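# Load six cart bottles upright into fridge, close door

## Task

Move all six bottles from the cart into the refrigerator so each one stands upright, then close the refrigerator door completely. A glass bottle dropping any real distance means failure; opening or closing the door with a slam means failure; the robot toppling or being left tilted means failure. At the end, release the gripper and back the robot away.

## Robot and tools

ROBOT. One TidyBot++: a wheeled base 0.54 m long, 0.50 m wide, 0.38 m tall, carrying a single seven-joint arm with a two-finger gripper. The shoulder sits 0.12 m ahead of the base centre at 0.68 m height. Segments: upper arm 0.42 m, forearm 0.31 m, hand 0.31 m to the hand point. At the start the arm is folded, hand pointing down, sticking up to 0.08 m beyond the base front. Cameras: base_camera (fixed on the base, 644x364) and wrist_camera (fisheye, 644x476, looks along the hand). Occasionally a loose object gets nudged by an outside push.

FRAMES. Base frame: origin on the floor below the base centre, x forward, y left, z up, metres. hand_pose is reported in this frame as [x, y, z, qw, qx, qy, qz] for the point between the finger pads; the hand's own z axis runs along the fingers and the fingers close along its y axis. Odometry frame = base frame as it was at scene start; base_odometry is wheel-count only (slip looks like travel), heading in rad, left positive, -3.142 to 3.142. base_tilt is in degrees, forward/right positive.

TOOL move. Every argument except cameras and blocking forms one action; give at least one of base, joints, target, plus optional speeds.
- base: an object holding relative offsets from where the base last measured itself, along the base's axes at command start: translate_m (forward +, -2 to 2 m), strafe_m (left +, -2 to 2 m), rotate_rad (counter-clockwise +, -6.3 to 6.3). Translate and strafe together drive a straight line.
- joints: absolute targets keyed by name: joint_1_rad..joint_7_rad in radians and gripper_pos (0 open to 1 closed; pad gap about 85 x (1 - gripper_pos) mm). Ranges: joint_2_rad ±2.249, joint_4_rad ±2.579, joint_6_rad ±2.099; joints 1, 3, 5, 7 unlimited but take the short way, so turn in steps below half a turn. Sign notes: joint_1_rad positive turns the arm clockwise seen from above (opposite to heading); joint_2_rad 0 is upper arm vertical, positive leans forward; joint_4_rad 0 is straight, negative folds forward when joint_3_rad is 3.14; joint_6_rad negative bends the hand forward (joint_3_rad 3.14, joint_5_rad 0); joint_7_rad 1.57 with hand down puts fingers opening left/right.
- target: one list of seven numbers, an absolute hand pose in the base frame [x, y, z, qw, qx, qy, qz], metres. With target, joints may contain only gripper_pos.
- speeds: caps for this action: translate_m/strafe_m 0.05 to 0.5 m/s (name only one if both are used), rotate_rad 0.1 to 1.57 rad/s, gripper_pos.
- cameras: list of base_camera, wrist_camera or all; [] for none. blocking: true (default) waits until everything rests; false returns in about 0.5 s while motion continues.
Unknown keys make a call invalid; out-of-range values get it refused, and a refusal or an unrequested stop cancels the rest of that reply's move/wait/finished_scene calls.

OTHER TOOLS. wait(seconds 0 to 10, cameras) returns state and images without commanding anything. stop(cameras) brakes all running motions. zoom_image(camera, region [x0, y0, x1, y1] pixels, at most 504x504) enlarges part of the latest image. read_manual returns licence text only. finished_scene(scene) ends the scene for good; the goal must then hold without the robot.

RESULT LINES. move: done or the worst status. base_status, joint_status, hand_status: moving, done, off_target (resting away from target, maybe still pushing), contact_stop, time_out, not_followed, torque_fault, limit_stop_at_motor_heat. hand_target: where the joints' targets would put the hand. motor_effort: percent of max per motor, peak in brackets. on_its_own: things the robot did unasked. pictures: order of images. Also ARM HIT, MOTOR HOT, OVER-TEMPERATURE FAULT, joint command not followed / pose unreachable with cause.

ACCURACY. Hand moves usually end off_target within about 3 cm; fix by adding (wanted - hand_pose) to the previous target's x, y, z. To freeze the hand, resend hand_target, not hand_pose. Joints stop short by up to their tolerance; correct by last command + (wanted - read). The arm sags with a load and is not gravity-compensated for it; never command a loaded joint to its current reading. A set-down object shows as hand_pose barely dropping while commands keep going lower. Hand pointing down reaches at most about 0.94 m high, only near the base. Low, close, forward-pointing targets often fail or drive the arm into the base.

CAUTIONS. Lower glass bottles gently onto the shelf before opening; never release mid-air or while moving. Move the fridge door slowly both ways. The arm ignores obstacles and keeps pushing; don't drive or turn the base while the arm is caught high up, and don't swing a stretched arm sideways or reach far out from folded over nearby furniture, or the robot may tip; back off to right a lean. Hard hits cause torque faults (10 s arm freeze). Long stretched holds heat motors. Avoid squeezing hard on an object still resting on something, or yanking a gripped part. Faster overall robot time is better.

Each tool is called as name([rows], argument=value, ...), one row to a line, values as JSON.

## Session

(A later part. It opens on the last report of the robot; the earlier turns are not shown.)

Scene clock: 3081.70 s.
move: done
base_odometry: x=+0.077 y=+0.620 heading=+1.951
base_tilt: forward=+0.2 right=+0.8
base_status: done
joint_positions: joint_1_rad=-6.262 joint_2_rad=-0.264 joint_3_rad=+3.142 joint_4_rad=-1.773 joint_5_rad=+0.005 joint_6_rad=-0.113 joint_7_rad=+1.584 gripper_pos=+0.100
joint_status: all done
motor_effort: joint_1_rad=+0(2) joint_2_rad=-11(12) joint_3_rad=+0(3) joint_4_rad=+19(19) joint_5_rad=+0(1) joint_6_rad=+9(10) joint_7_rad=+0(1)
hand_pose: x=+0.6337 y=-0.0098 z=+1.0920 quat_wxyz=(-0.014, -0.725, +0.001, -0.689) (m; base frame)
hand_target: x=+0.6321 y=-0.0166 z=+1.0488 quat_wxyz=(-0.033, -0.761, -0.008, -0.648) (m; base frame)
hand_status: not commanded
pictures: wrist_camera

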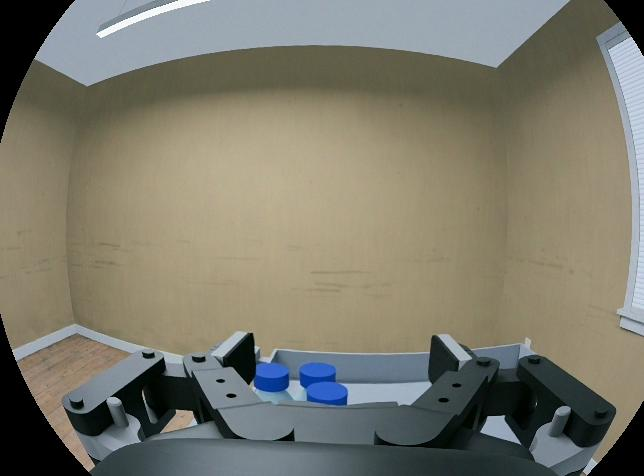

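move(base={"translate_m": 0.11, "strafe_m": 0.012}, speeds={"translate_m": 0.2}, joints={"joint_1_rad": 0.03, "joint_2_rad": -0.129, "joint_3_rad": 3.14, "joint_4_rad": -2.085, "joint_5_rad": 0.06, "joint_6_rad": 0.268, "joint_7_rad": 1.5708, "gripper_pos": 0.1}, cameras=["wrist_camera"])

Scene clock: 3149.00 s.
move: done
base_odometry: x=+0.025 y=+0.718 heading=+1.950
base_tilt: forward=+0.3 right=+0.8
base_status: done
joint_positions: joint_1_rad=-6.262 joint_2_rad=-0.134 joint_3_rad=+3.142 joint_4_rad=-2.062 joint_5_rad=+0.005 joint_6_rad=+0.194 joint_7_rad=+1.584 gripper_pos=+0.100
joint_status: all done
motor_effort: joint_1_rad=+0(1) joint_2_rad=-14(18) joint_3_rad=+0(1) joint_4_rad=+18(20) joint_5_rad=+0(2) joint_6_rad=+8(10) joint_7_rad=-1(1)
hand_pose: x=+0.6645 y=-0.0100 z=+0.9382 quat_wxyz=(-0.012, -0.762, +0.001, -0.647) (m; base frame)
hand_target: x=+0.6652 y=-0.0092 z=+0.9444 quat_wxyz=(-0.023, -0.747, -0.016, -0.664) (m; base frame)
hand_status: not commanded
pictures: wrist_camera

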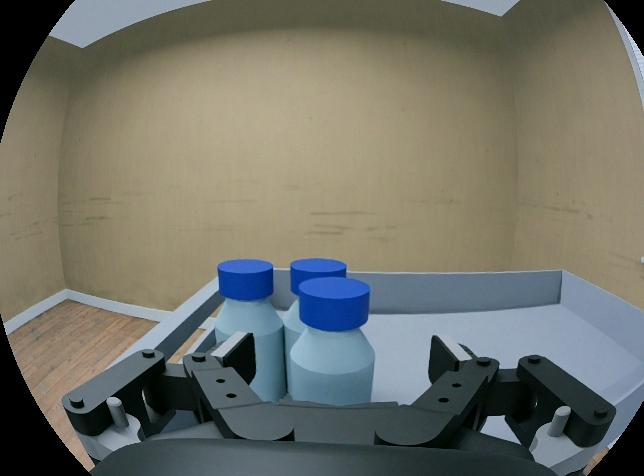

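move(base={"translate_m": 0.065, "strafe_m": 0.007}, speeds={"translate_m": 0.15}, joints={"joint_1_rad": 0.03, "joint_2_rad": -0.129, "joint_3_rad": 3.14, "joint_4_rad": -2.122, "joint_5_rad": 0.06, "joint_6_rad": 0.268, "joint_7_rad": 1.5708, "gripper_pos": 0.1}, cameras=["wrist_camera"])

Scene clock: 3172.27 s.
move: done
base_odometry: x=-0.006 y=+0.776 heading=+1.949
base_tilt: forward=+0.2 right=+0.8
base_status: done
joint_positions: joint_1_rad=-6.262 joint_2_rad=-0.134 joint_3_rad=+3.142 joint_4_rad=-2.101 joint_5_rad=+0.005 joint_6_rad=+0.201 joint_7_rad=+1.584 gripper_pos=+0.100
joint_status: all done
motor_effort: joint_1_rad=+0(2) joint_2_rad=-14(17) joint_3_rad=-1(1) joint_4_rad=+18(19) joint_5_rad=-1(1) joint_6_rad=+8(10) joint_7_rad=+0(1)
hand_pose: x=+0.6582 y=-0.0098 z=+0.9169 quat_wxyz=(-0.012, -0.773, +0.001, -0.634) (m; base frame)
hand_target: x=+0.6591 y=-0.0090 z=+0.9223 quat_wxyz=(-0.022, -0.759, -0.016, -0.650) (m; base frame)
hand_status: not commanded
pictures: wrist_camera

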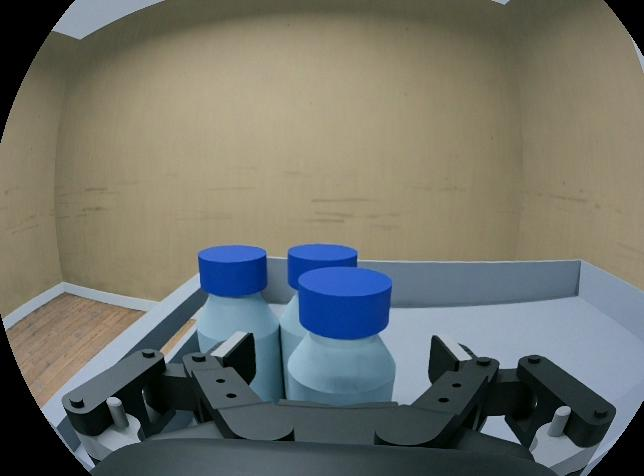

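move(base={"translate_m": 0.048}, speeds={"translate_m": 0.1}, cameras=["wrist_camera"])

Scene clock: 3192.90 s.
move: done
base_odometry: x=-0.024 y=+0.821 heading=+1.949
base_tilt: forward=+0.2 right=+0.9
base_status: done
joint_positions: joint_1_rad=-6.262 joint_2_rad=-0.133 joint_3_rad=+3.142 joint_4_rad=-2.101 joint_5_rad=+0.005 joint_6_rad=+0.201 joint_7_rad=+1.584 gripper_pos=+0.100
joint_status: not commanded
motor_effort: joint_1_rad=+0(1) joint_2_rad=-14(17) joint_3_rad=-1(2) joint_4_rad=+18(18) joint_5_rad=+0(1) joint_6_rad=+9(9) joint_7_rad=+0(1)
hand_pose: x=+0.6582 y=-0.0098 z=+0.9168 quat_wxyz=(-0.012, -0.773, +0.001, -0.634) (m; base frame)
hand_target: x=+0.6591 y=-0.0090 z=+0.9223 quat_wxyz=(-0.022, -0.759, -0.016, -0.650) (m; base frame)
hand_status: not commanded
pictures: wrist_camera

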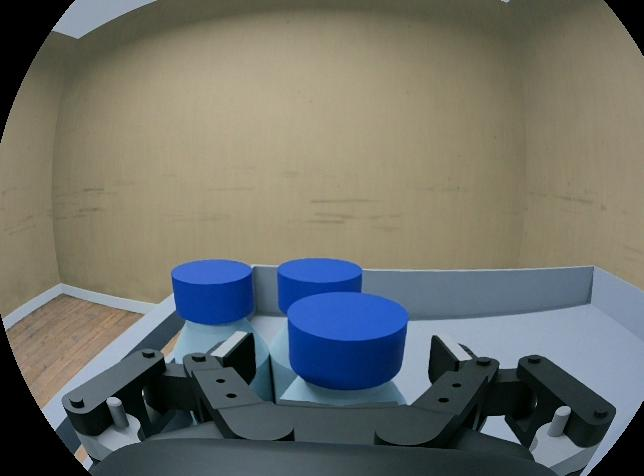

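move(base={"strafe_m": -0.003}, speeds={"strafe_m": 0.05}, cameras=[])

move(joints={"gripper_pos": 0.42}, cameras=["wrist_camera"])

Scene clock: 3207.87 s.
move: done
base_odometry: x=-0.021 y=+0.822 heading=+1.950
base_tilt: forward=+0.2 right=+0.8
base_status: done
joint_positions: joint_1_rad=-6.261 joint_2_rad=-0.133 joint_3_rad=+3.142 joint_4_rad=-2.101 joint_5_rad=+0.005 joint_6_rad=+0.201 joint_7_rad=+1.584 gripper_pos=+0.100
joint_status: not commanded
motor_effort: joint_1_rad=+0(2) joint_2_rad=-14(15) joint_3_rad=+0(3) joint_4_rad=+18(18) joint_5_rad=-1(1) joint_6_rad=+9(9) joint_7_rad=+0(1)
hand_pose: x=+0.6582 y=-0.0102 z=+0.9168 quat_wxyz=(-0.012, -0.773, +0.001, -0.634) (m; base frame)
hand_target: x=+0.6591 y=-0.0090 z=+0.9223 quat_wxyz=(-0.022, -0.759, -0.016, -0.650) (m; base frame)
hand_status: not commanded
pictures: none
No camera images: "cameras" was empty.

Scene clock: 3208.57 s.
move: done
base_odometry: x=-0.021 y=+0.822 heading=+1.950
base_tilt: forward=+0.2 right=+0.9
base_status: not commanded
joint_positions: joint_1_rad=-6.261 joint_2_rad=-0.133 joint_3_rad=+3.142 joint_4_rad=-2.101 joint_5_rad=+0.005 joint_6_rad=+0.201 joint_7_rad=+1.584 gripper_pos=+0.418
joint_status: all done
motor_effort: joint_1_rad=+1(2) joint_2_rad=-14(14) joint_3_rad=+1(2) joint_4_rad=+18(18) joint_5_rad=+0(1) joint_6_rad=+9(9) joint_7_rad=+0(1)
hand_pose: x=+0.6583 y=-0.0102 z=+0.9169 quat_wxyz=(-0.012, -0.773, +0.001, -0.635) (m; base frame)
hand_target: x=+0.6591 y=-0.0090 z=+0.9223 quat_wxyz=(-0.022, -0.759, -0.016, -0.650) (m; base frame)
hand_status: not commanded
pictures: wrist_camera

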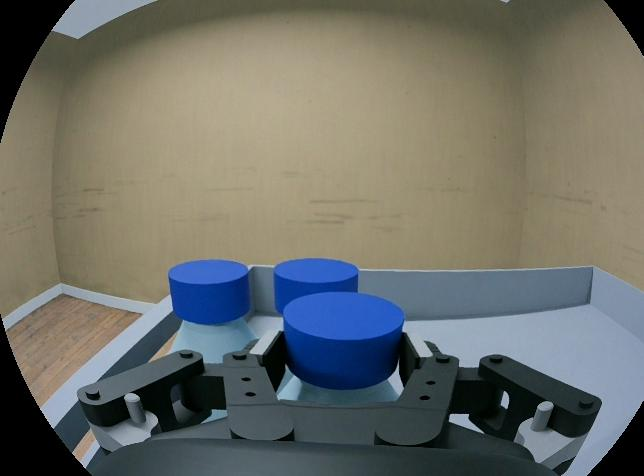

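move(joints={"gripper_pos": 0.55}, cameras=[])

move(joints={"gripper_pos": 0.65}, cameras=["wrist_camera"])

Scene clock: 3212.73 s.
move: off_target
base_odometry: x=-0.021 y=+0.822 heading=+1.950
base_tilt: forward=+0.3 right=+0.9
base_status: not commanded
joint_positions: joint_1_rad=-6.261 joint_2_rad=-0.133 joint_3_rad=+3.142 joint_4_rad=-2.101 joint_5_rad=+0.005 joint_6_rad=+0.203 joint_7_rad=+1.584 gripper_pos=+0.478
joint_status: gripper_pos off_target (ended at +0.478, target +0.550)
motor_effort: joint_1_rad=+1(2) joint_2_rad=-13(14) joint_3_rad=+0(2) joint_4_rad=+18(19) joint_5_rad=+0(1) joint_6_rad=+8(10) joint_7_rad=+0(1)
hand_pose: x=+0.6583 y=-0.0102 z=+0.9173 quat_wxyz=(-0.012, -0.772, +0.001, -0.635) (m; base frame)
hand_target: x=+0.6591 y=-0.0090 z=+0.9223 quat_wxyz=(-0.022, -0.759, -0.016, -0.650) (m; base frame)
hand_status: not commanded
pictures: none
No camera images: "cameras" was empty.

Scene clock: 3213.27 s.
move: off_target
base_odometry: x=-0.021 y=+0.822 heading=+1.950
base_tilt: forward=+0.2 right=+0.8
base_status: not commanded
joint_positions: joint_1_rad=-6.261 joint_2_rad=-0.133 joint_3_rad=+3.142 joint_4_rad=-2.101 joint_5_rad=+0.005 joint_6_rad=+0.203 joint_7_rad=+1.584 gripper_pos=+0.478
joint_status: gripper_pos off_target (ended at +0.478, target +0.650)
motor_effort: joint_1_rad=+1(1) joint_2_rad=-13(13) joint_3_rad=+1(1) joint_4_rad=+17(18) joint_5_rad=-1(1) joint_6_rad=+8(9) joint_7_rad=+0(1)
hand_pose: x=+0.6583 y=-0.0102 z=+0.9173 quat_wxyz=(-0.012, -0.772, +0.001, -0.635) (m; base frame)
hand_target: x=+0.6591 y=-0.0090 z=+0.9223 quat_wxyz=(-0.022, -0.759, -0.016, -0.650) (m; base frame)
hand_status: not commanded
pictures: wrist_camera

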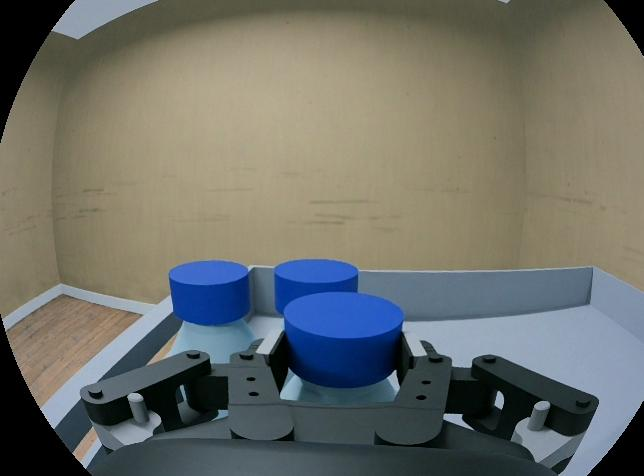

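move(joints={"joint_1_rad": 0.03, "joint_2_rad": -0.17, "joint_3_rad": 3.14, "joint_4_rad": -2.0, "joint_5_rad": 0.06, "joint_6_rad": 0.045, "joint_7_rad": 1.5708, "gripper_pos": 0.65}, cameras=["wrist_camera"])

Scene clock: 3247.03 s.
move: off_target
base_odometry: x=-0.021 y=+0.822 heading=+1.950
base_tilt: forward=+0.1 right=+0.8
base_status: not commanded
joint_positions: joint_1_rad=-6.261 joint_2_rad=-0.134 joint_3_rad=+3.142 joint_4_rad=-2.037 joint_5_rad=+0.005 joint_6_rad=+0.089 joint_7_rad=+1.584 gripper_pos=+0.478
joint_status: gripper_pos off_target (ended at +0.478, target +0.650); the others done
motor_effort: joint_1_rad=+0(2) joint_2_rad=-18(18) joint_3_rad=+0(1) joint_4_rad=+23(23) joint_5_rad=+0(1) joint_6_rad=+13(13) joint_7_rad=+0(1)
hand_pose: x=+0.6621 y=-0.0105 z=+0.9213 quat_wxyz=(-0.012, -0.788, +0.001, -0.616) (m; base frame)
hand_target: x=+0.6557 y=-0.0130 z=+0.9497 quat_wxyz=(-0.027, -0.779, -0.013, -0.627) (m; base frame)
hand_status: not commanded
pictures: wrist_camera

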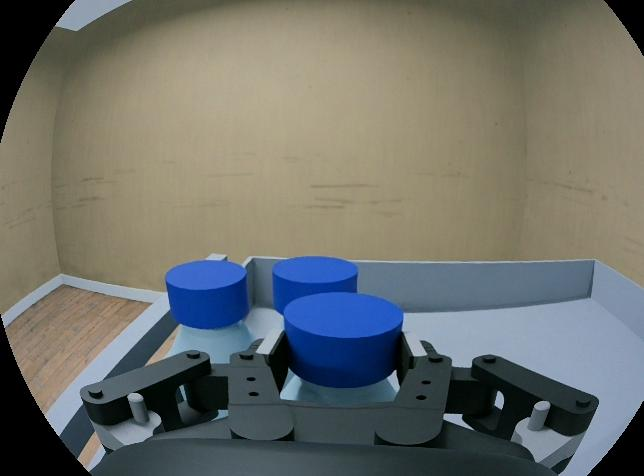

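move(joints={"joint_1_rad": 0.03, "joint_2_rad": -0.198, "joint_3_rad": 3.14, "joint_4_rad": -1.93, "joint_5_rad": 0.06, "joint_6_rad": -0.005, "joint_7_rad": 1.5708, "gripper_pos": 0.65}, cameras=["wrist_camera"])

Scene clock: 3255.73 s.
move: off_target
base_odometry: x=-0.021 y=+0.822 heading=+1.950
base_tilt: forward=+0.2 right=+0.9
base_status: not commanded
joint_positions: joint_1_rad=-6.261 joint_2_rad=-0.163 joint_3_rad=+3.142 joint_4_rad=-1.963 joint_5_rad=+0.005 joint_6_rad=+0.051 joint_7_rad=+1.584 gripper_pos=+0.478
joint_status: gripper_pos off_target (ended at +0.478, target +0.650); the others done
motor_effort: joint_1_rad=+0(1) joint_2_rad=-17(20) joint_3_rad=+0(1) joint_4_rad=+23(24) joint_5_rad=-1(2) joint_6_rad=+13(15) joint_7_rad=+0(2)
hand_pose: x=+0.6632 y=-0.0106 z=+0.9701 quat_wxyz=(-0.013, -0.767, +0.001, -0.641) (m; base frame)
hand_target: x=+0.6533 y=-0.0139 z=+0.9924 quat_wxyz=(-0.029, -0.763, -0.012, -0.645) (m; base frame)
hand_status: not commanded
pictures: wrist_camera

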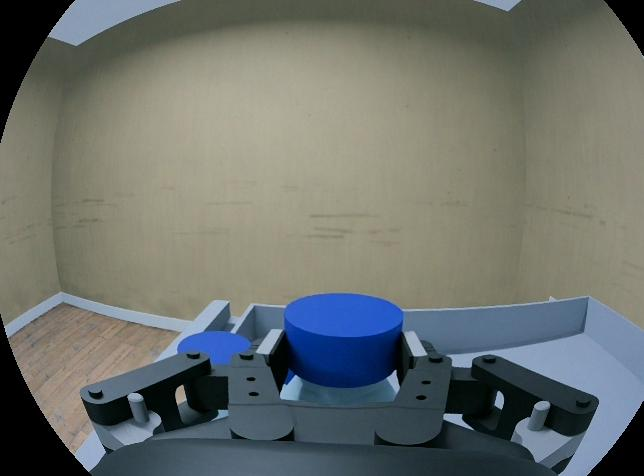

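move(base={"translate_m": -0.02}, speeds={"translate_m": 0.1}, joints={"joint_1_rad": 0.03, "joint_2_rad": -0.218, "joint_3_rad": 3.14, "joint_4_rad": -1.815, "joint_5_rad": 0.06, "joint_6_rad": -0.155, "joint_7_rad": 1.5708, "gripper_pos": 0.65}, cameras=["wrist_camera"])

Scene clock: 3266.10 s.
move: off_target
base_odometry: x=-0.014 y=+0.803 heading=+1.950
base_tilt: forward=+0.2 right=+0.8
base_status: done
joint_positions: joint_1_rad=-6.261 joint_2_rad=-0.185 joint_3_rad=+3.142 joint_4_rad=-1.843 joint_5_rad=+0.005 joint_6_rad=-0.091 joint_7_rad=+1.584 gripper_pos=+0.478
joint_status: gripper_pos off_target (ended at +0.478, target +0.650); the others done
motor_effort: joint_1_rad=+0(1) joint_2_rad=-17(22) joint_3_rad=-1(2) joint_4_rad=+23(24) joint_5_rad=+0(1) joint_6_rad=+13(14) joint_7_rad=+0(1)
hand_pose: x=+0.6611 y=-0.0108 z=+1.0129 quat_wxyz=(-0.013, -0.767, +0.002, -0.641) (m; base frame)
hand_target: x=+0.6482 y=-0.0165 z=+1.0283 quat_wxyz=(-0.032, -0.768, -0.009, -0.640) (m; base frame)
hand_status: not commanded
pictures: wrist_camera

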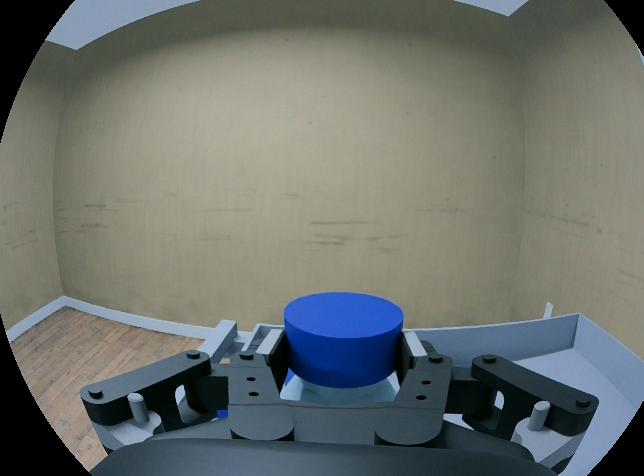

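move(base={"translate_m": -0.3}, speeds={"translate_m": 0.35}, joints={"joint_1_rad": 0.03, "joint_2_rad": -0.22, "joint_3_rad": 3.14, "joint_4_rad": -1.75, "joint_5_rad": 0.06, "joint_6_rad": -0.215, "joint_7_rad": 1.5708, "gripper_pos": 0.65}, cameras=["wrist_camera"])

move(base={"translate_m": 0.534, "strafe_m": 0.784, "rotate_rad": 1.621}, speeds={"translate_m": 0.4, "rotate_rad": 1.1}, joints={"joint_1_rad": -0.4}, cameras=["base_camera", "wrist_camera"])

Scene clock: 3350.80 s.
move: off_target
base_odometry: x=+0.097 y=+0.525 heading=+1.950
base_tilt: forward=+0.2 right=+0.8
base_status: done
joint_positions: joint_1_rad=-6.261 joint_2_rad=-0.192 joint_3_rad=+3.142 joint_4_rad=-1.779 joint_5_rad=+0.005 joint_6_rad=-0.157 joint_7_rad=+1.584 gripper_pos=+0.478
joint_status: gripper_pos off_target (ended at +0.478, target +0.650); the others done
motor_effort: joint_1_rad=+0(1) joint_2_rad=-17(20) joint_3_rad=-1(1) joint_4_rad=+23(24) joint_5_rad=-1(1) joint_6_rad=+13(13) joint_7_rad=+0(1)
hand_pose: x=+0.6594 y=-0.0108 z=+1.0365 quat_wxyz=(-0.013, -0.765, +0.002, -0.644) (m; base frame)
hand_target: x=+0.6476 y=-0.0176 z=+1.0514 quat_wxyz=(-0.033, -0.766, -0.008, -0.642) (m; base frame)
hand_status: not commanded
pictures: wrist_camera

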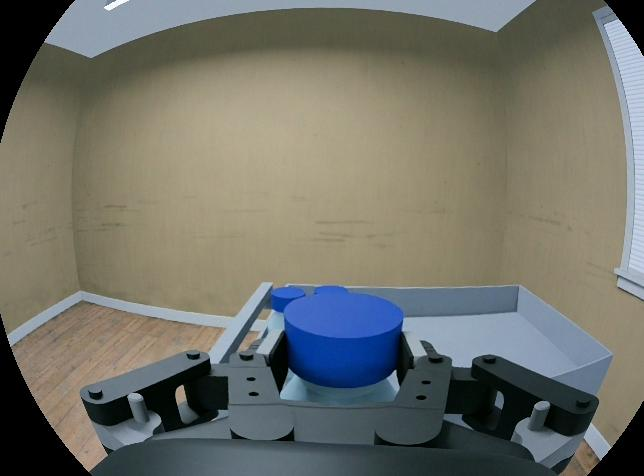

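Scene clock: 3354.43 s.
move: done
base_odometry: x=-0.829 y=+0.731 heading=-2.712
base_tilt: forward=+0.2 right=+0.9
base_status: done
joint_positions: joint_1_rad=-6.678 joint_2_rad=-0.193 joint_3_rad=+3.141 joint_4_rad=-1.779 joint_5_rad=+0.005 joint_6_rad=-0.157 joint_7_rad=+1.584 gripper_pos=+0.478
joint_status: all done
motor_effort: joint_1_rad=+0(4) joint_2_rad=-17(21) joint_3_rad=+0(5) joint_4_rad=+23(24) joint_5_rad=+0(1) joint_6_rad=+13(14) joint_7_rad=+0(1)
hand_pose: x=+0.6174 y=+0.2090 z=+1.0366 quat_wxyz=(+0.120, -0.749, -0.157, -0.632) (m; base frame)
hand_target: x=+0.6068 y=+0.2044 z=+1.0514 quat_wxyz=(+0.105, -0.747, -0.171, -0.634) (m; base frame)
hand_status: not commanded
pictures: base_camera, wrist_camera

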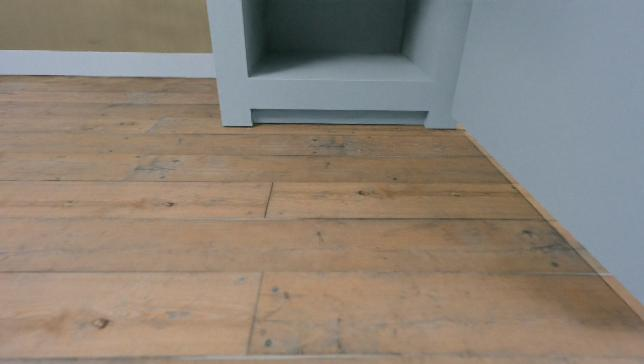

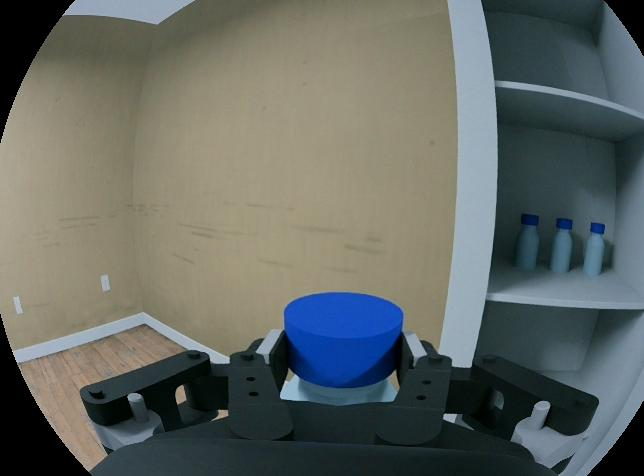

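move(joints={"joint_1_rad": -0.27, "joint_2_rad": -0.062, "joint_3_rad": 3.14, "joint_4_rad": -1.606, "joint_5_rad": 0.06, "joint_6_rad": -0.211, "joint_7_rad": 1.5708, "gripper_pos": 0.65}, cameras=[])

move(joints={"joint_1_rad": -0.14, "joint_2_rad": 0.061, "joint_3_rad": 3.14, "joint_4_rad": -1.439, "joint_5_rad": 0.06, "joint_6_rad": -0.265, "joint_7_rad": 1.5708, "gripper_pos": 0.65}, cameras=[])

move(joints={"joint_1_rad": -0.012, "joint_2_rad": 0.184, "joint_3_rad": 3.14, "joint_4_rad": -1.272, "joint_5_rad": 0.06, "joint_6_rad": -0.319, "joint_7_rad": 1.5708, "gripper_pos": 0.65}, cameras=["wrist_camera"])

Scene clock: 3374.43 s.
move: off_target
base_odometry: x=-0.829 y=+0.731 heading=-2.712
base_tilt: forward=+0.2 right=+0.8
base_status: not commanded
joint_positions: joint_1_rad=-6.563 joint_2_rad=-0.058 joint_3_rad=+3.141 joint_4_rad=-1.639 joint_5_rad=+0.005 joint_6_rad=-0.159 joint_7_rad=+1.584 gripper_pos=+0.478
joint_status: gripper_pos off_target (ended at +0.478, target +0.650); the others done
motor_effort: joint_1_rad=+0(2) joint_2_rad=-21(23) joint_3_rad=+0(2) joint_4_rad=+23(24) joint_5_rad=-1(2) joint_6_rad=+13(14) joint_7_rad=+0(1)
hand_pose: x=+0.6924 y=+0.1663 z=+1.0464 quat_wxyz=(+0.084, -0.756, -0.113, -0.640) (m; base frame)
hand_target: x=+0.6921 y=+0.1570 z=+1.0532 quat_wxyz=(+0.063, -0.759, -0.122, -0.636) (m; base frame)
hand_status: not commanded
pictures: none
No camera images: "cameras" was empty.

Scene clock: 3375.63 s.
move: off_target
base_odometry: x=-0.829 y=+0.731 heading=-2.712
base_tilt: forward=+0.2 right=+0.9
base_status: not commanded
joint_positions: joint_1_rad=-6.432 joint_2_rad=+0.059 joint_3_rad=+3.141 joint_4_rad=-1.473 joint_5_rad=+0.005 joint_6_rad=-0.202 joint_7_rad=+1.584 gripper_pos=+0.478
joint_status: gripper_pos off_target (ended at +0.478, target +0.650); the others done
motor_effort: joint_1_rad=+0(2) joint_2_rad=-26(27) joint_3_rad=-1(4) joint_4_rad=+23(24) joint_5_rad=+0(1) joint_6_rad=+13(14) joint_7_rad=+0(1)
hand_pose: x=+0.7577 y=+0.0968 z=+1.0633 quat_wxyz=(+0.042, -0.760, -0.063, -0.646) (m; base frame)
hand_target: x=+0.7577 y=+0.0874 z=+1.0641 quat_wxyz=(+0.021, -0.769, -0.072, -0.635) (m; base frame)
hand_status: not commanded
pictures: none
No camera images: "cameras" was empty.

Scene clock: 3376.83 s.
move: off_target
base_odometry: x=-0.829 y=+0.731 heading=-2.712
base_tilt: forward=+0.2 right=+0.9
base_status: not commanded
joint_positions: joint_1_rad=-6.301 joint_2_rad=+0.182 joint_3_rad=+3.141 joint_4_rad=-1.307 joint_5_rad=+0.005 joint_6_rad=-0.256 joint_7_rad=+1.584 gripper_pos=+0.478
joint_status: gripper_pos off_target (ended at +0.478, target +0.650); the others done
motor_effort: joint_1_rad=+0(2) joint_2_rad=-29(31) joint_3_rad=-1(2) joint_4_rad=+23(24) joint_5_rad=+0(2) joint_6_rad=+13(14) joint_7_rad=+0(2)
hand_pose: x=+0.8148 y=+0.0137 z=+1.0677 quat_wxyz=(+0.000, -0.766, -0.014, -0.643) (m; base frame)
hand_target: x=+0.8131 y=+0.0048 z=+1.0685 quat_wxyz=(-0.021, -0.775, -0.021, -0.631) (m; base frame)
hand_status: not commanded
pictures: wrist_camera

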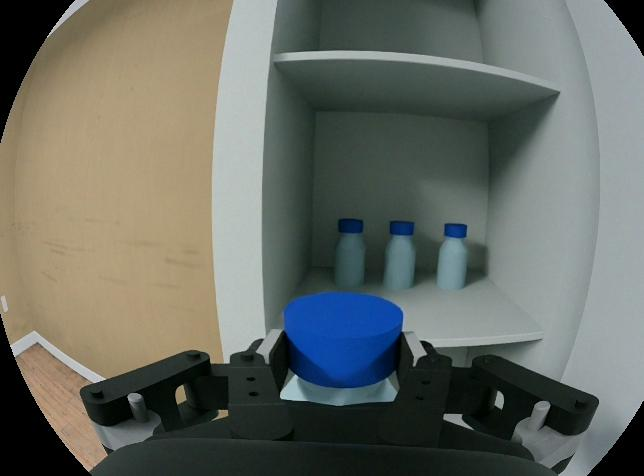

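zoom_image(camera="wrist_camera", region=[230, 180, 590, 400])

Scaled by 1.400.

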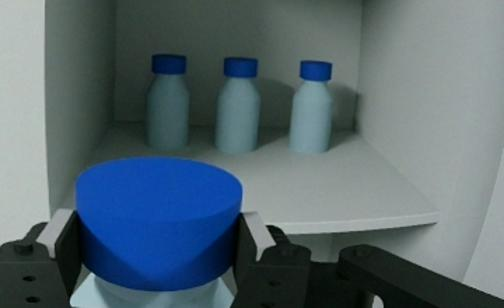

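move(base={"translate_m": 0.26}, speeds={"translate_m": 0.2}, cameras=["wrist_camera"])

zoom_image(camera="wrist_camera", region=[200, 180, 600, 420])

Scene clock: 3500.97 s.
move: done
base_odometry: x=-1.066 y=+0.622 heading=-2.712
base_tilt: forward=+0.2 right=+0.8
base_status: done
joint_positions: joint_1_rad=-6.301 joint_2_rad=+0.190 joint_3_rad=+3.141 joint_4_rad=-1.305 joint_5_rad=+0.005 joint_6_rad=-0.259 joint_7_rad=+1.584 gripper_pos=+0.478
joint_status: not commanded
motor_effort: joint_1_rad=+0(2) joint_2_rad=-30(32) joint_3_rad=-1(2) joint_4_rad=+23(24) joint_5_rad=+0(1) joint_6_rad=+13(13) joint_7_rad=+0(1)
hand_pose: x=+0.8179 y=+0.0138 z=+1.0617 quat_wxyz=(+0.000, -0.769, -0.014, -0.639) (m; base frame)
hand_target: x=+0.8131 y=+0.0048 z=+1.0685 quat_wxyz=(-0.021, -0.775, -0.021, -0.631) (m; base frame)
hand_status: not commanded
pictures: wrist_camera

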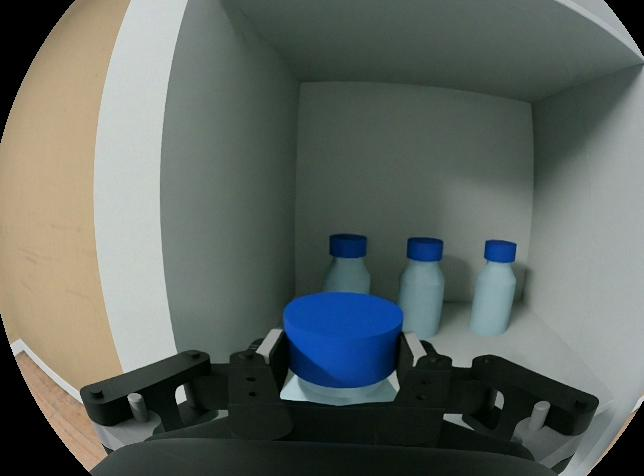

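Scaled by 1.260.

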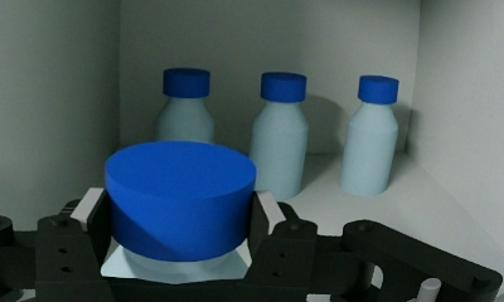

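move(base={"translate_m": 0.215}, speeds={"translate_m": 0.15}, cameras=["wrist_camera"])

move(joints={"joint_1_rad": -0.012, "joint_2_rad": 0.19, "joint_3_rad": 3.14, "joint_4_rad": -1.355, "joint_5_rad": 0.06, "joint_6_rad": -0.195, "joint_7_rad": 1.5708, "gripper_pos": 0.65}, cameras=[])

move(joints={"joint_1_rad": -0.012, "joint_2_rad": 0.19, "joint_3_rad": 3.14, "joint_4_rad": -1.38, "joint_5_rad": 0.06, "joint_6_rad": -0.15, "joint_7_rad": 1.5708, "gripper_pos": 0.65}, cameras=["wrist_camera"])

Scene clock: 3596.80 s.
move: done
base_odometry: x=-1.261 y=+0.533 heading=-2.713
base_tilt: forward=+0.2 right=+0.9
base_status: done
joint_positions: joint_1_rad=-6.301 joint_2_rad=+0.194 joint_3_rad=+3.141 joint_4_rad=-1.305 joint_5_rad=+0.005 joint_6_rad=-0.261 joint_7_rad=+1.584 gripper_pos=+0.478
joint_status: not commanded
motor_effort: joint_1_rad=+0(1) joint_2_rad=-30(33) joint_3_rad=-1(2) joint_4_rad=+23(24) joint_5_rad=-1(1) joint_6_rad=+13(13) joint_7_rad=+0(1)
hand_pose: x=+0.8193 y=+0.0138 z=+1.0590 quat_wxyz=(+0.000, -0.770, -0.014, -0.637) (m; base frame)
hand_target: x=+0.8131 y=+0.0048 z=+1.0685 quat_wxyz=(-0.021, -0.775, -0.021, -0.631) (m; base frame)
hand_status: not commanded
pictures: wrist_camera

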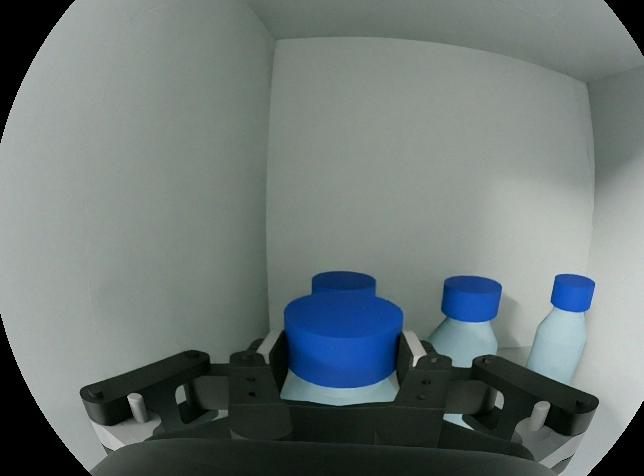

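Scene clock: 3597.67 s.
move: off_target
base_odometry: x=-1.261 y=+0.533 heading=-2.713
base_tilt: forward=+0.2 right=+0.9
base_status: not commanded
joint_positions: joint_1_rad=-6.301 joint_2_rad=+0.194 joint_3_rad=+3.141 joint_4_rad=-1.352 joint_5_rad=+0.005 joint_6_rad=-0.248 joint_7_rad=+1.584 gripper_pos=+0.478
joint_status: gripper_pos off_target (ended at +0.478, target +0.650); the others done
motor_effort: joint_1_rad=+0(1) joint_2_rad=-27(31) joint_3_rad=+0(1) joint_4_rad=+20(24) joint_5_rad=-1(1) joint_6_rad=+10(14) joint_7_rad=+0(1)
hand_pose: x=+0.8179 y=+0.0138 z=+1.0336 quat_wxyz=(+0.000, -0.781, -0.014, -0.624) (m; base frame)
hand_target: x=+0.8195 y=+0.0071 z=+1.0507 quat_wxyz=(-0.019, -0.764, -0.024, -0.645) (m; base frame)
hand_status: not commanded
pictures: none
No camera images: "cameras" was empty.

Scene clock: 3598.30 s.
move: off_target
base_odometry: x=-1.261 y=+0.533 heading=-2.713
base_tilt: forward=+0.3 right=+0.8
base_status: not commanded
joint_positions: joint_1_rad=-6.301 joint_2_rad=+0.194 joint_3_rad=+3.141 joint_4_rad=-1.369 joint_5_rad=+0.005 joint_6_rad=-0.218 joint_7_rad=+1.584 gripper_pos=+0.478
joint_status: gripper_pos off_target (ended at +0.478, target +0.650); the others done
motor_effort: joint_1_rad=+0(1) joint_2_rad=-28(31) joint_3_rad=+0(1) joint_4_rad=+21(23) joint_5_rad=+0(1) joint_6_rad=+11(13) joint_7_rad=+0(2)
hand_pose: x=+0.8190 y=+0.0139 z=+1.0323 quat_wxyz=(+0.000, -0.777, -0.014, -0.629) (m; base frame)
hand_target: x=+0.8206 y=+0.0080 z=+1.0490 quat_wxyz=(-0.018, -0.757, -0.025, -0.652) (m; base frame)
hand_status: not commanded
pictures: wrist_camera

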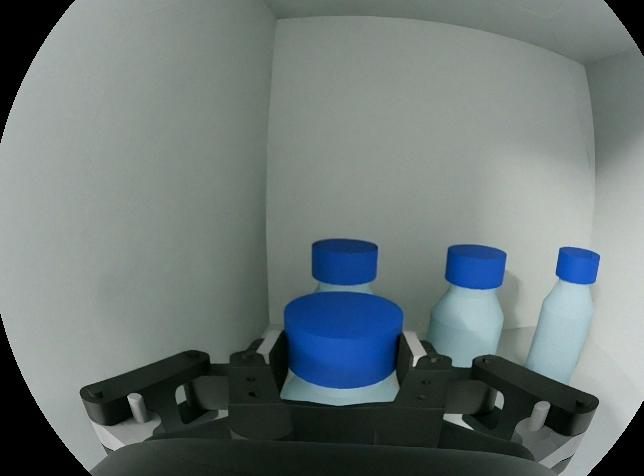

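move(joints={"joint_1_rad": -0.012, "joint_2_rad": 0.19, "joint_3_rad": 3.14, "joint_4_rad": -1.4, "joint_5_rad": 0.06, "joint_6_rad": -0.12, "joint_7_rad": 1.5708, "gripper_pos": 0.65}, cameras=[])

move(joints={"joint_1_rad": -0.012, "joint_2_rad": 0.19, "joint_3_rad": 3.14, "joint_4_rad": -1.425, "joint_5_rad": 0.06, "joint_6_rad": -0.1, "joint_7_rad": 1.5708, "gripper_pos": 0.65}, cameras=["wrist_camera"])

Scene clock: 3607.47 s.
move: off_target
base_odometry: x=-1.261 y=+0.533 heading=-2.713
base_tilt: forward=+0.3 right=+0.8
base_status: not commanded
joint_positions: joint_1_rad=-6.301 joint_2_rad=+0.194 joint_3_rad=+3.141 joint_4_rad=-1.382 joint_5_rad=+0.005 joint_6_rad=-0.191 joint_7_rad=+1.584 gripper_pos=+0.478
joint_status: gripper_pos off_target (ended at +0.478, target +0.650); the others done
motor_effort: joint_1_rad=+1(1) joint_2_rad=-26(27) joint_3_rad=-1(1) joint_4_rad=+20(20) joint_5_rad=-1(1) joint_6_rad=+10(11) joint_7_rad=+0(1)
hand_pose: x=+0.8198 y=+0.0139 z=+1.0322 quat_wxyz=(+0.000, -0.773, -0.014, -0.634) (m; base frame)
hand_target: x=+0.8210 y=+0.0085 z=+1.0458 quat_wxyz=(-0.018, -0.754, -0.025, -0.656) (m; base frame)
hand_status: not commanded
pictures: none
No camera images: "cameras" was empty.

Scene clock: 3608.07 s.
move: off_target
base_odometry: x=-1.261 y=+0.533 heading=-2.713
base_tilt: forward=+0.1 right=+0.9
base_status: not commanded
joint_positions: joint_1_rad=-6.301 joint_2_rad=+0.193 joint_3_rad=+3.141 joint_4_rad=-1.397 joint_5_rad=+0.005 joint_6_rad=-0.166 joint_7_rad=+1.584 gripper_pos=+0.478
joint_status: gripper_pos off_target (ended at +0.478, target +0.650); the others done
motor_effort: joint_1_rad=+0(1) joint_2_rad=-24(26) joint_3_rad=+0(1) joint_4_rad=+18(20) joint_5_rad=+0(1) joint_6_rad=+8(10) joint_7_rad=+0(1)
hand_pose: x=+0.8199 y=+0.0140 z=+1.0317 quat_wxyz=(+0.000, -0.769, -0.014, -0.639) (m; base frame)
hand_target: x=+0.8205 y=+0.0089 z=+1.0364 quat_wxyz=(-0.017, -0.756, -0.026, -0.654) (m; base frame)
hand_status: not commanded
pictures: wrist_camera

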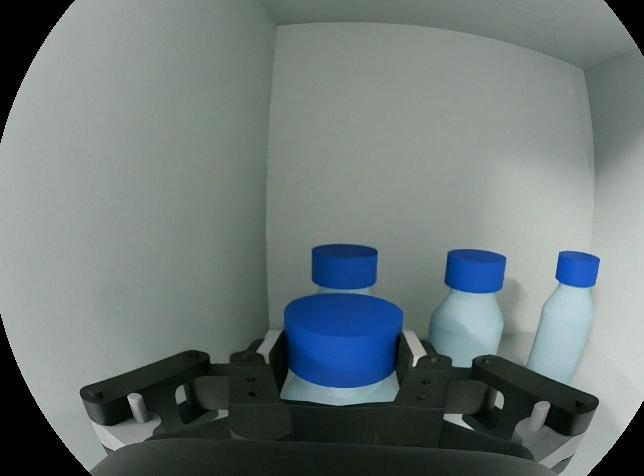

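move(joints={"joint_1_rad": -0.012, "joint_2_rad": 0.19, "joint_3_rad": 3.14, "joint_4_rad": -1.412, "joint_5_rad": 0.06, "joint_6_rad": -0.1, "joint_7_rad": 1.5708, "gripper_pos": 0.15}, cameras=["wrist_camera"])

move(base={"translate_m": -0.15, "strafe_m": -0.006}, speeds={"translate_m": 0.15}, cameras=["wrist_camera"])

Scene clock: 3619.57 s.
move: done
base_odometry: x=-1.261 y=+0.533 heading=-2.713
base_tilt: forward=+0.1 right=+0.9
base_status: not commanded
joint_positions: joint_1_rad=-6.301 joint_2_rad=+0.193 joint_3_rad=+3.141 joint_4_rad=-1.397 joint_5_rad=+0.005 joint_6_rad=-0.165 joint_7_rad=+1.584 gripper_pos=+0.150
joint_status: all done
motor_effort: joint_1_rad=+0(1) joint_2_rad=-26(29) joint_3_rad=-1(2) joint_4_rad=+19(21) joint_5_rad=+0(2) joint_6_rad=+9(12) joint_7_rad=-1(1)
hand_pose: x=+0.8199 y=+0.0140 z=+1.0314 quat_wxyz=(+0.000, -0.769, -0.014, -0.639) (m; base frame)
hand_target: x=+0.8212 y=+0.0089 z=+1.0445 quat_wxyz=(-0.017, -0.751, -0.025, -0.659) (m; base frame)
hand_status: not commanded
pictures: wrist_camera

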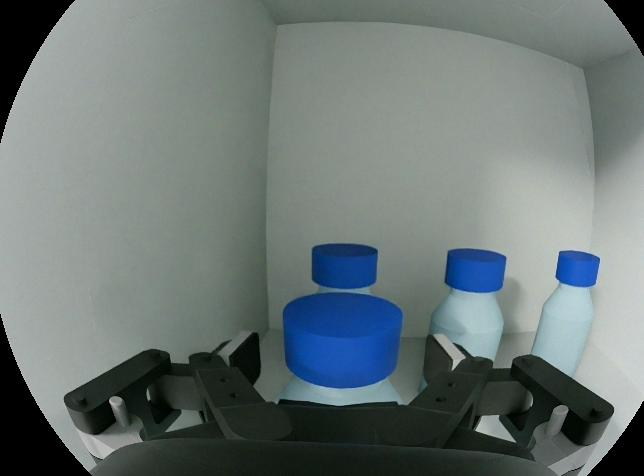

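Scene clock: 3621.20 s.
move: done
base_odometry: x=-1.127 y=+0.601 heading=-2.713
base_tilt: forward=+0.2 right=+0.8
base_status: done
joint_positions: joint_1_rad=-6.301 joint_2_rad=+0.191 joint_3_rad=+3.141 joint_4_rad=-1.397 joint_5_rad=+0.005 joint_6_rad=-0.165 joint_7_rad=+1.584 gripper_pos=+0.150
joint_status: not commanded
motor_effort: joint_1_rad=+0(1) joint_2_rad=-25(30) joint_3_rad=-1(1) joint_4_rad=+19(20) joint_5_rad=-1(1) joint_6_rad=+9(10) joint_7_rad=+0(1)
hand_pose: x=+0.8191 y=+0.0140 z=+1.0331 quat_wxyz=(+0.000, -0.768, -0.014, -0.640) (m; base frame)
hand_target: x=+0.8212 y=+0.0089 z=+1.0445 quat_wxyz=(-0.017, -0.751, -0.025, -0.659) (m; base frame)
hand_status: not commanded
pictures: wrist_camera

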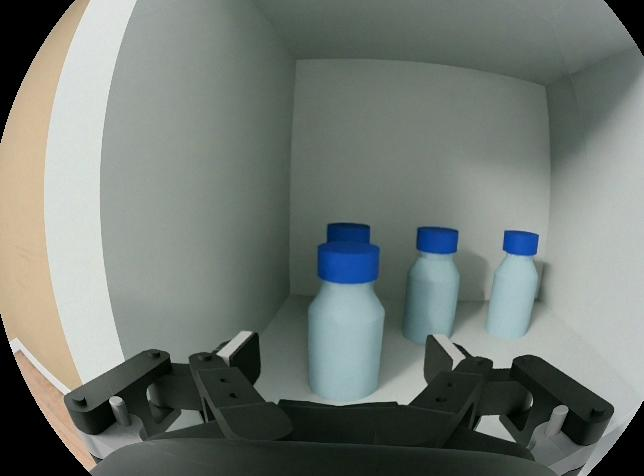

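move(base={"translate_m": -0.494, "strafe_m": 0.139}, speeds={"translate_m": 0.4}, joints={"joint_1_rad": 0.05, "joint_2_rad": -0.26, "joint_3_rad": 3.14, "joint_4_rad": -1.8, "joint_5_rad": 0.06, "joint_6_rad": -0.19, "joint_7_rad": 1.5708, "gripper_pos": 0.1}, cameras=["wrist_camera"])

move(base={"rotate_rad": -1.62}, speeds={"rotate_rad": 1.0}, joints={"joint_1_rad": 0.4}, cameras=["wrist_camera"])

Scene clock: 3801.37 s.
move: done
base_odometry: x=-0.620 y=+0.680 heading=-2.712
base_tilt: forward=+0.2 right=+0.8
base_status: done
joint_positions: joint_1_rad=-6.251 joint_2_rad=-0.256 joint_3_rad=+3.141 joint_4_rad=-1.771 joint_5_rad=+0.005 joint_6_rad=-0.165 joint_7_rad=+1.584 gripper_pos=+0.100
joint_status: all done
motor_effort: joint_1_rad=+0(2) joint_2_rad=-12(29) joint_3_rad=+0(2) joint_4_rad=+19(20) joint_5_rad=+0(2) joint_6_rad=+9(10) joint_7_rad=+0(2)
hand_pose: x=+0.6356 y=-0.0152 z=+1.0724 quat_wxyz=(-0.017, -0.745, +0.005, -0.667) (m; base frame)
hand_target: x=+0.6317 y=-0.0269 z=+1.0488 quat_wxyz=(-0.039, -0.761, +0.000, -0.648) (m; base frame)
hand_status: not commanded
pictures: wrist_camera

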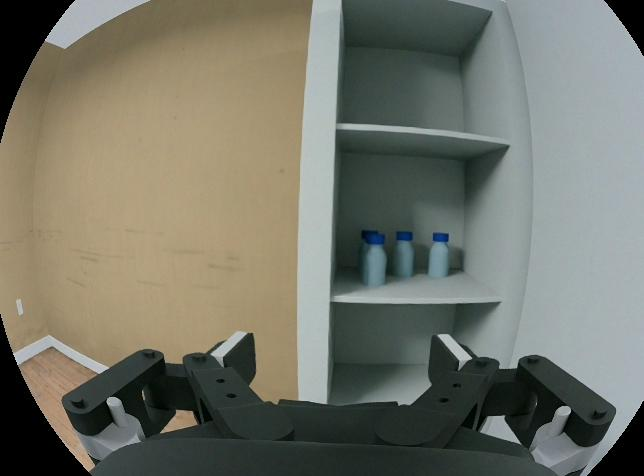

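Scene clock: 3803.90 s.
move: done
base_odometry: x=-0.620 y=+0.680 heading=+1.951
base_tilt: forward=+0.2 right=+0.9
base_status: done
joint_positions: joint_1_rad=-5.893 joint_2_rad=-0.256 joint_3_rad=+3.141 joint_4_rad=-1.772 joint_5_rad=+0.005 joint_6_rad=-0.165 joint_7_rad=+1.584 gripper_pos=+0.100
joint_status: all done
motor_effort: joint_1_rad=+0(3) joint_2_rad=-11(13) joint_3_rad=+0(3) joint_4_rad=+19(19) joint_5_rad=+0(1) joint_6_rad=+8(10) joint_7_rad=+0(1)
hand_pose: x=+0.5975 y=-0.1954 z=+1.0722 quat_wxyz=(-0.136, -0.732, +0.138, -0.653) (m; base frame)
hand_target: x=+0.5914 y=-0.2011 z=+1.0488 quat_wxyz=(-0.151, -0.749, +0.132, -0.631) (m; base frame)
hand_status: not commanded
pictures: wrist_camera

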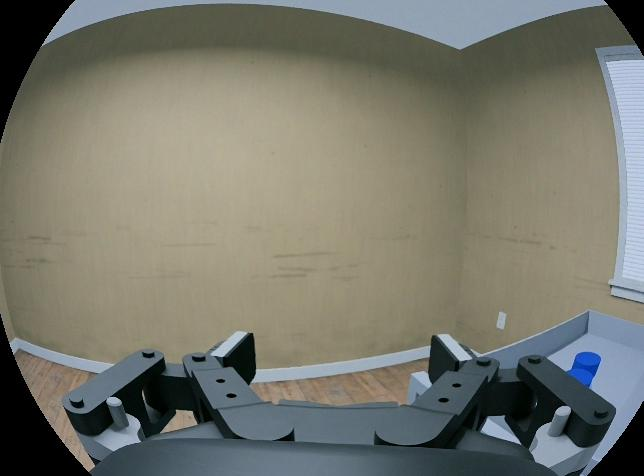

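move(cameras=["all"])

Scene clock: 3837.53 s.
base_odometry: x=-0.620 y=+0.680 heading=+1.951
base_tilt: forward=+0.1 right=+0.9
base_status: done
joint_positions: joint_1_rad=-5.893 joint_2_rad=-0.256 joint_3_rad=+3.141 joint_4_rad=-1.772 joint_5_rad=+0.005 joint_6_rad=-0.165 joint_7_rad=+1.584 gripper_pos=+0.100
joint_status: all done
motor_effort: joint_1_rad=+0(3) joint_2_rad=-11(13) joint_3_rad=+0(3) joint_4_rad=+19(19) joint_5_rad=+0(1) joint_6_rad=+9(10) joint_7_rad=+0(1)
hand_pose: x=+0.5975 y=-0.1954 z=+1.0721 quat_wxyz=(-0.136, -0.732, +0.138, -0.653) (m; base frame)
hand_target: x=+0.5914 y=-0.2011 z=+1.0488 quat_wxyz=(-0.151, -0.749, +0.132, -0.631) (m; base frame)
hand_status: not commanded
pictures: base_camera, wrist_camera

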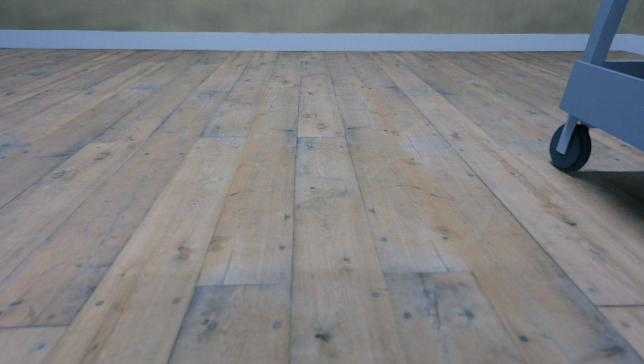

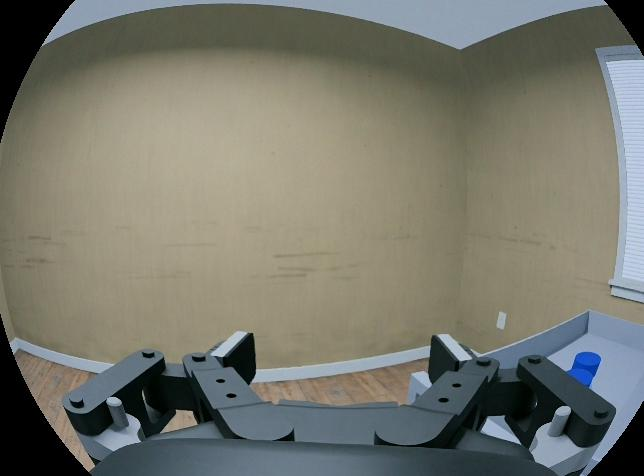

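move(joints={"joint_1_rad": 0.8}, cameras=["all"])

Scene clock: 3848.97 s.
move: done
base_odometry: x=-0.620 y=+0.680 heading=+1.951
base_tilt: forward=+0.2 right=+0.9
base_status: not commanded
joint_positions: joint_1_rad=-5.499 joint_2_rad=-0.256 joint_3_rad=+3.141 joint_4_rad=-1.772 joint_5_rad=+0.005 joint_6_rad=-0.165 joint_7_rad=+1.584 gripper_pos=+0.100
joint_status: all done
motor_effort: joint_1_rad=+0(2) joint_2_rad=-11(12) joint_3_rad=+0(2) joint_4_rad=+19(19) joint_5_rad=-1(1) joint_6_rad=+9(10) joint_7_rad=+0(1)
hand_pose: x=+0.4859 y=-0.3640 z=+1.0721 quat_wxyz=(-0.261, -0.691, +0.278, -0.614) (m; base frame)
hand_target: x=+0.4758 y=-0.3692 z=+1.0488 quat_wxyz=(-0.274, -0.708, +0.278, -0.588) (m; base frame)
hand_status: not commanded
pictures: base_camera, wrist_camera

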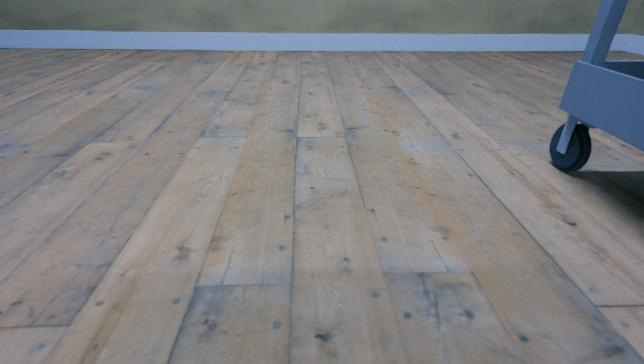

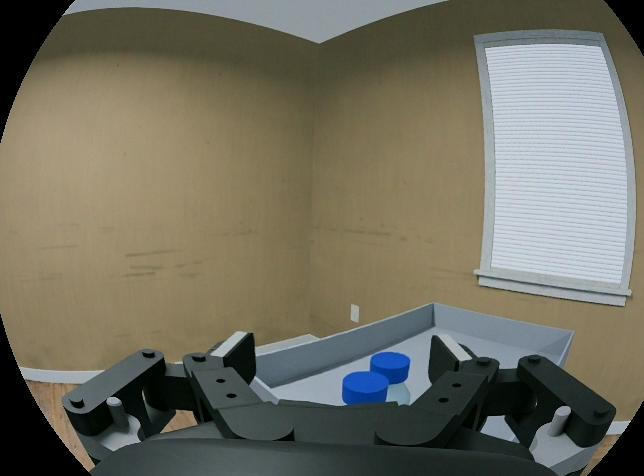

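move(joints={"joint_1_rad": 0.45, "joint_2_rad": 0.0, "joint_4_rad": -1.0, "joint_6_rad": -1.5}, cameras=["all"])

Scene clock: 3950.40 s.
move: done
base_odometry: x=-0.620 y=+0.680 heading=+1.951
base_tilt: forward=+0.1 right=+0.8
base_status: not commanded
joint_positions: joint_1_rad=-5.816 joint_2_rad=-0.028 joint_3_rad=+3.141 joint_4_rad=-1.011 joint_5_rad=+0.005 joint_6_rad=-1.422 joint_7_rad=+1.584 gripper_pos=+0.100
joint_status: all done
motor_effort: joint_1_rad=+0(1) joint_2_rad=-15(15) joint_3_rad=+0(2) joint_4_rad=+15(20) joint_5_rad=+0(1) joint_6_rad=+7(10) joint_7_rad=+0(1)
hand_pose: x=+0.5285 y=-0.2070 z=+1.0461 quat_wxyz=(-0.088, -0.909, +0.211, -0.349) (m; base frame)
hand_target: x=+0.5175 y=-0.2109 z=+1.0235 quat_wxyz=(-0.098, -0.923, +0.218, -0.301) (m; base frame)
hand_status: not commanded
pictures: base_camera, wrist_camera

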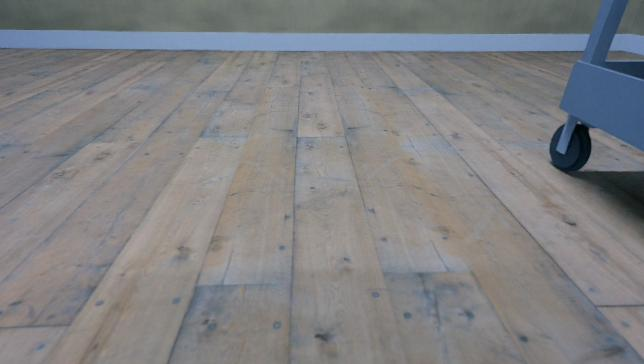

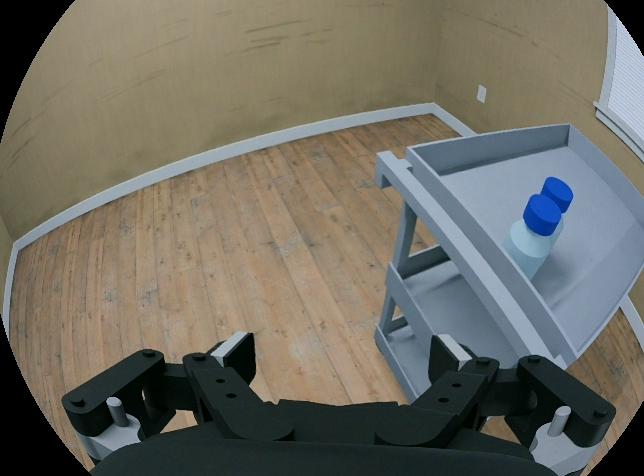

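zoom_image(camera="wrist_camera", region=[360, 110, 644, 380])

Scaled by 1.775.

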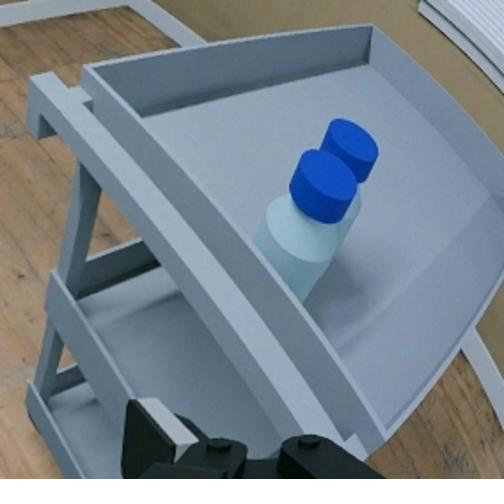

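move(base={"translate_m": 0.149, "strafe_m": 0.138}, speeds={"translate_m": 0.25}, joints={"joint_1_rad": 1.1, "joint_2_rad": -0.17, "joint_4_rad": -2.0, "joint_6_rad": 0.1}, cameras=["all"])

Scene clock: 4146.07 s.
move: done
base_odometry: x=-0.804 y=+0.767 heading=+1.951
base_tilt: forward=+0.1 right=+0.9
base_status: done
joint_positions: joint_1_rad=-5.200 joint_2_rad=-0.149 joint_3_rad=+3.141 joint_4_rad=-1.972 joint_5_rad=+0.005 joint_6_rad=+0.026 joint_7_rad=+1.584 gripper_pos=+0.100
joint_status: all done
motor_effort: joint_1_rad=+0(2) joint_2_rad=-14(18) joint_3_rad=-1(3) joint_4_rad=+19(19) joint_5_rad=-1(2) joint_6_rad=+9(9) joint_7_rad=+0(1)
hand_pose: x=+0.3759 y=-0.4810 z=+0.9494 quat_wxyz=(-0.326, -0.674, +0.397, -0.531) (m; base frame)
hand_target: x=+0.3676 y=-0.4794 z=+0.9665 quat_wxyz=(-0.353, -0.662, +0.376, -0.544) (m; base frame)
hand_status: not commanded
pictures: base_camera, wrist_camera

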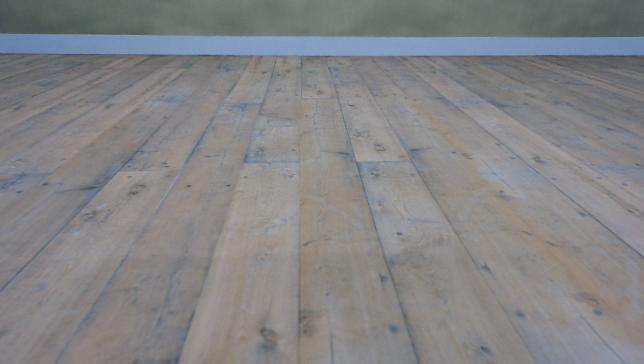

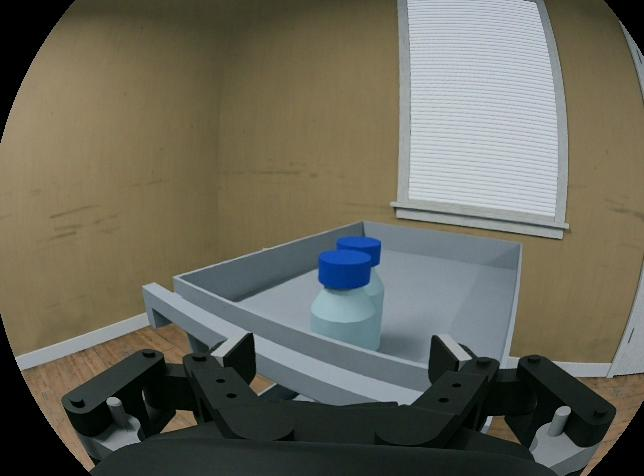

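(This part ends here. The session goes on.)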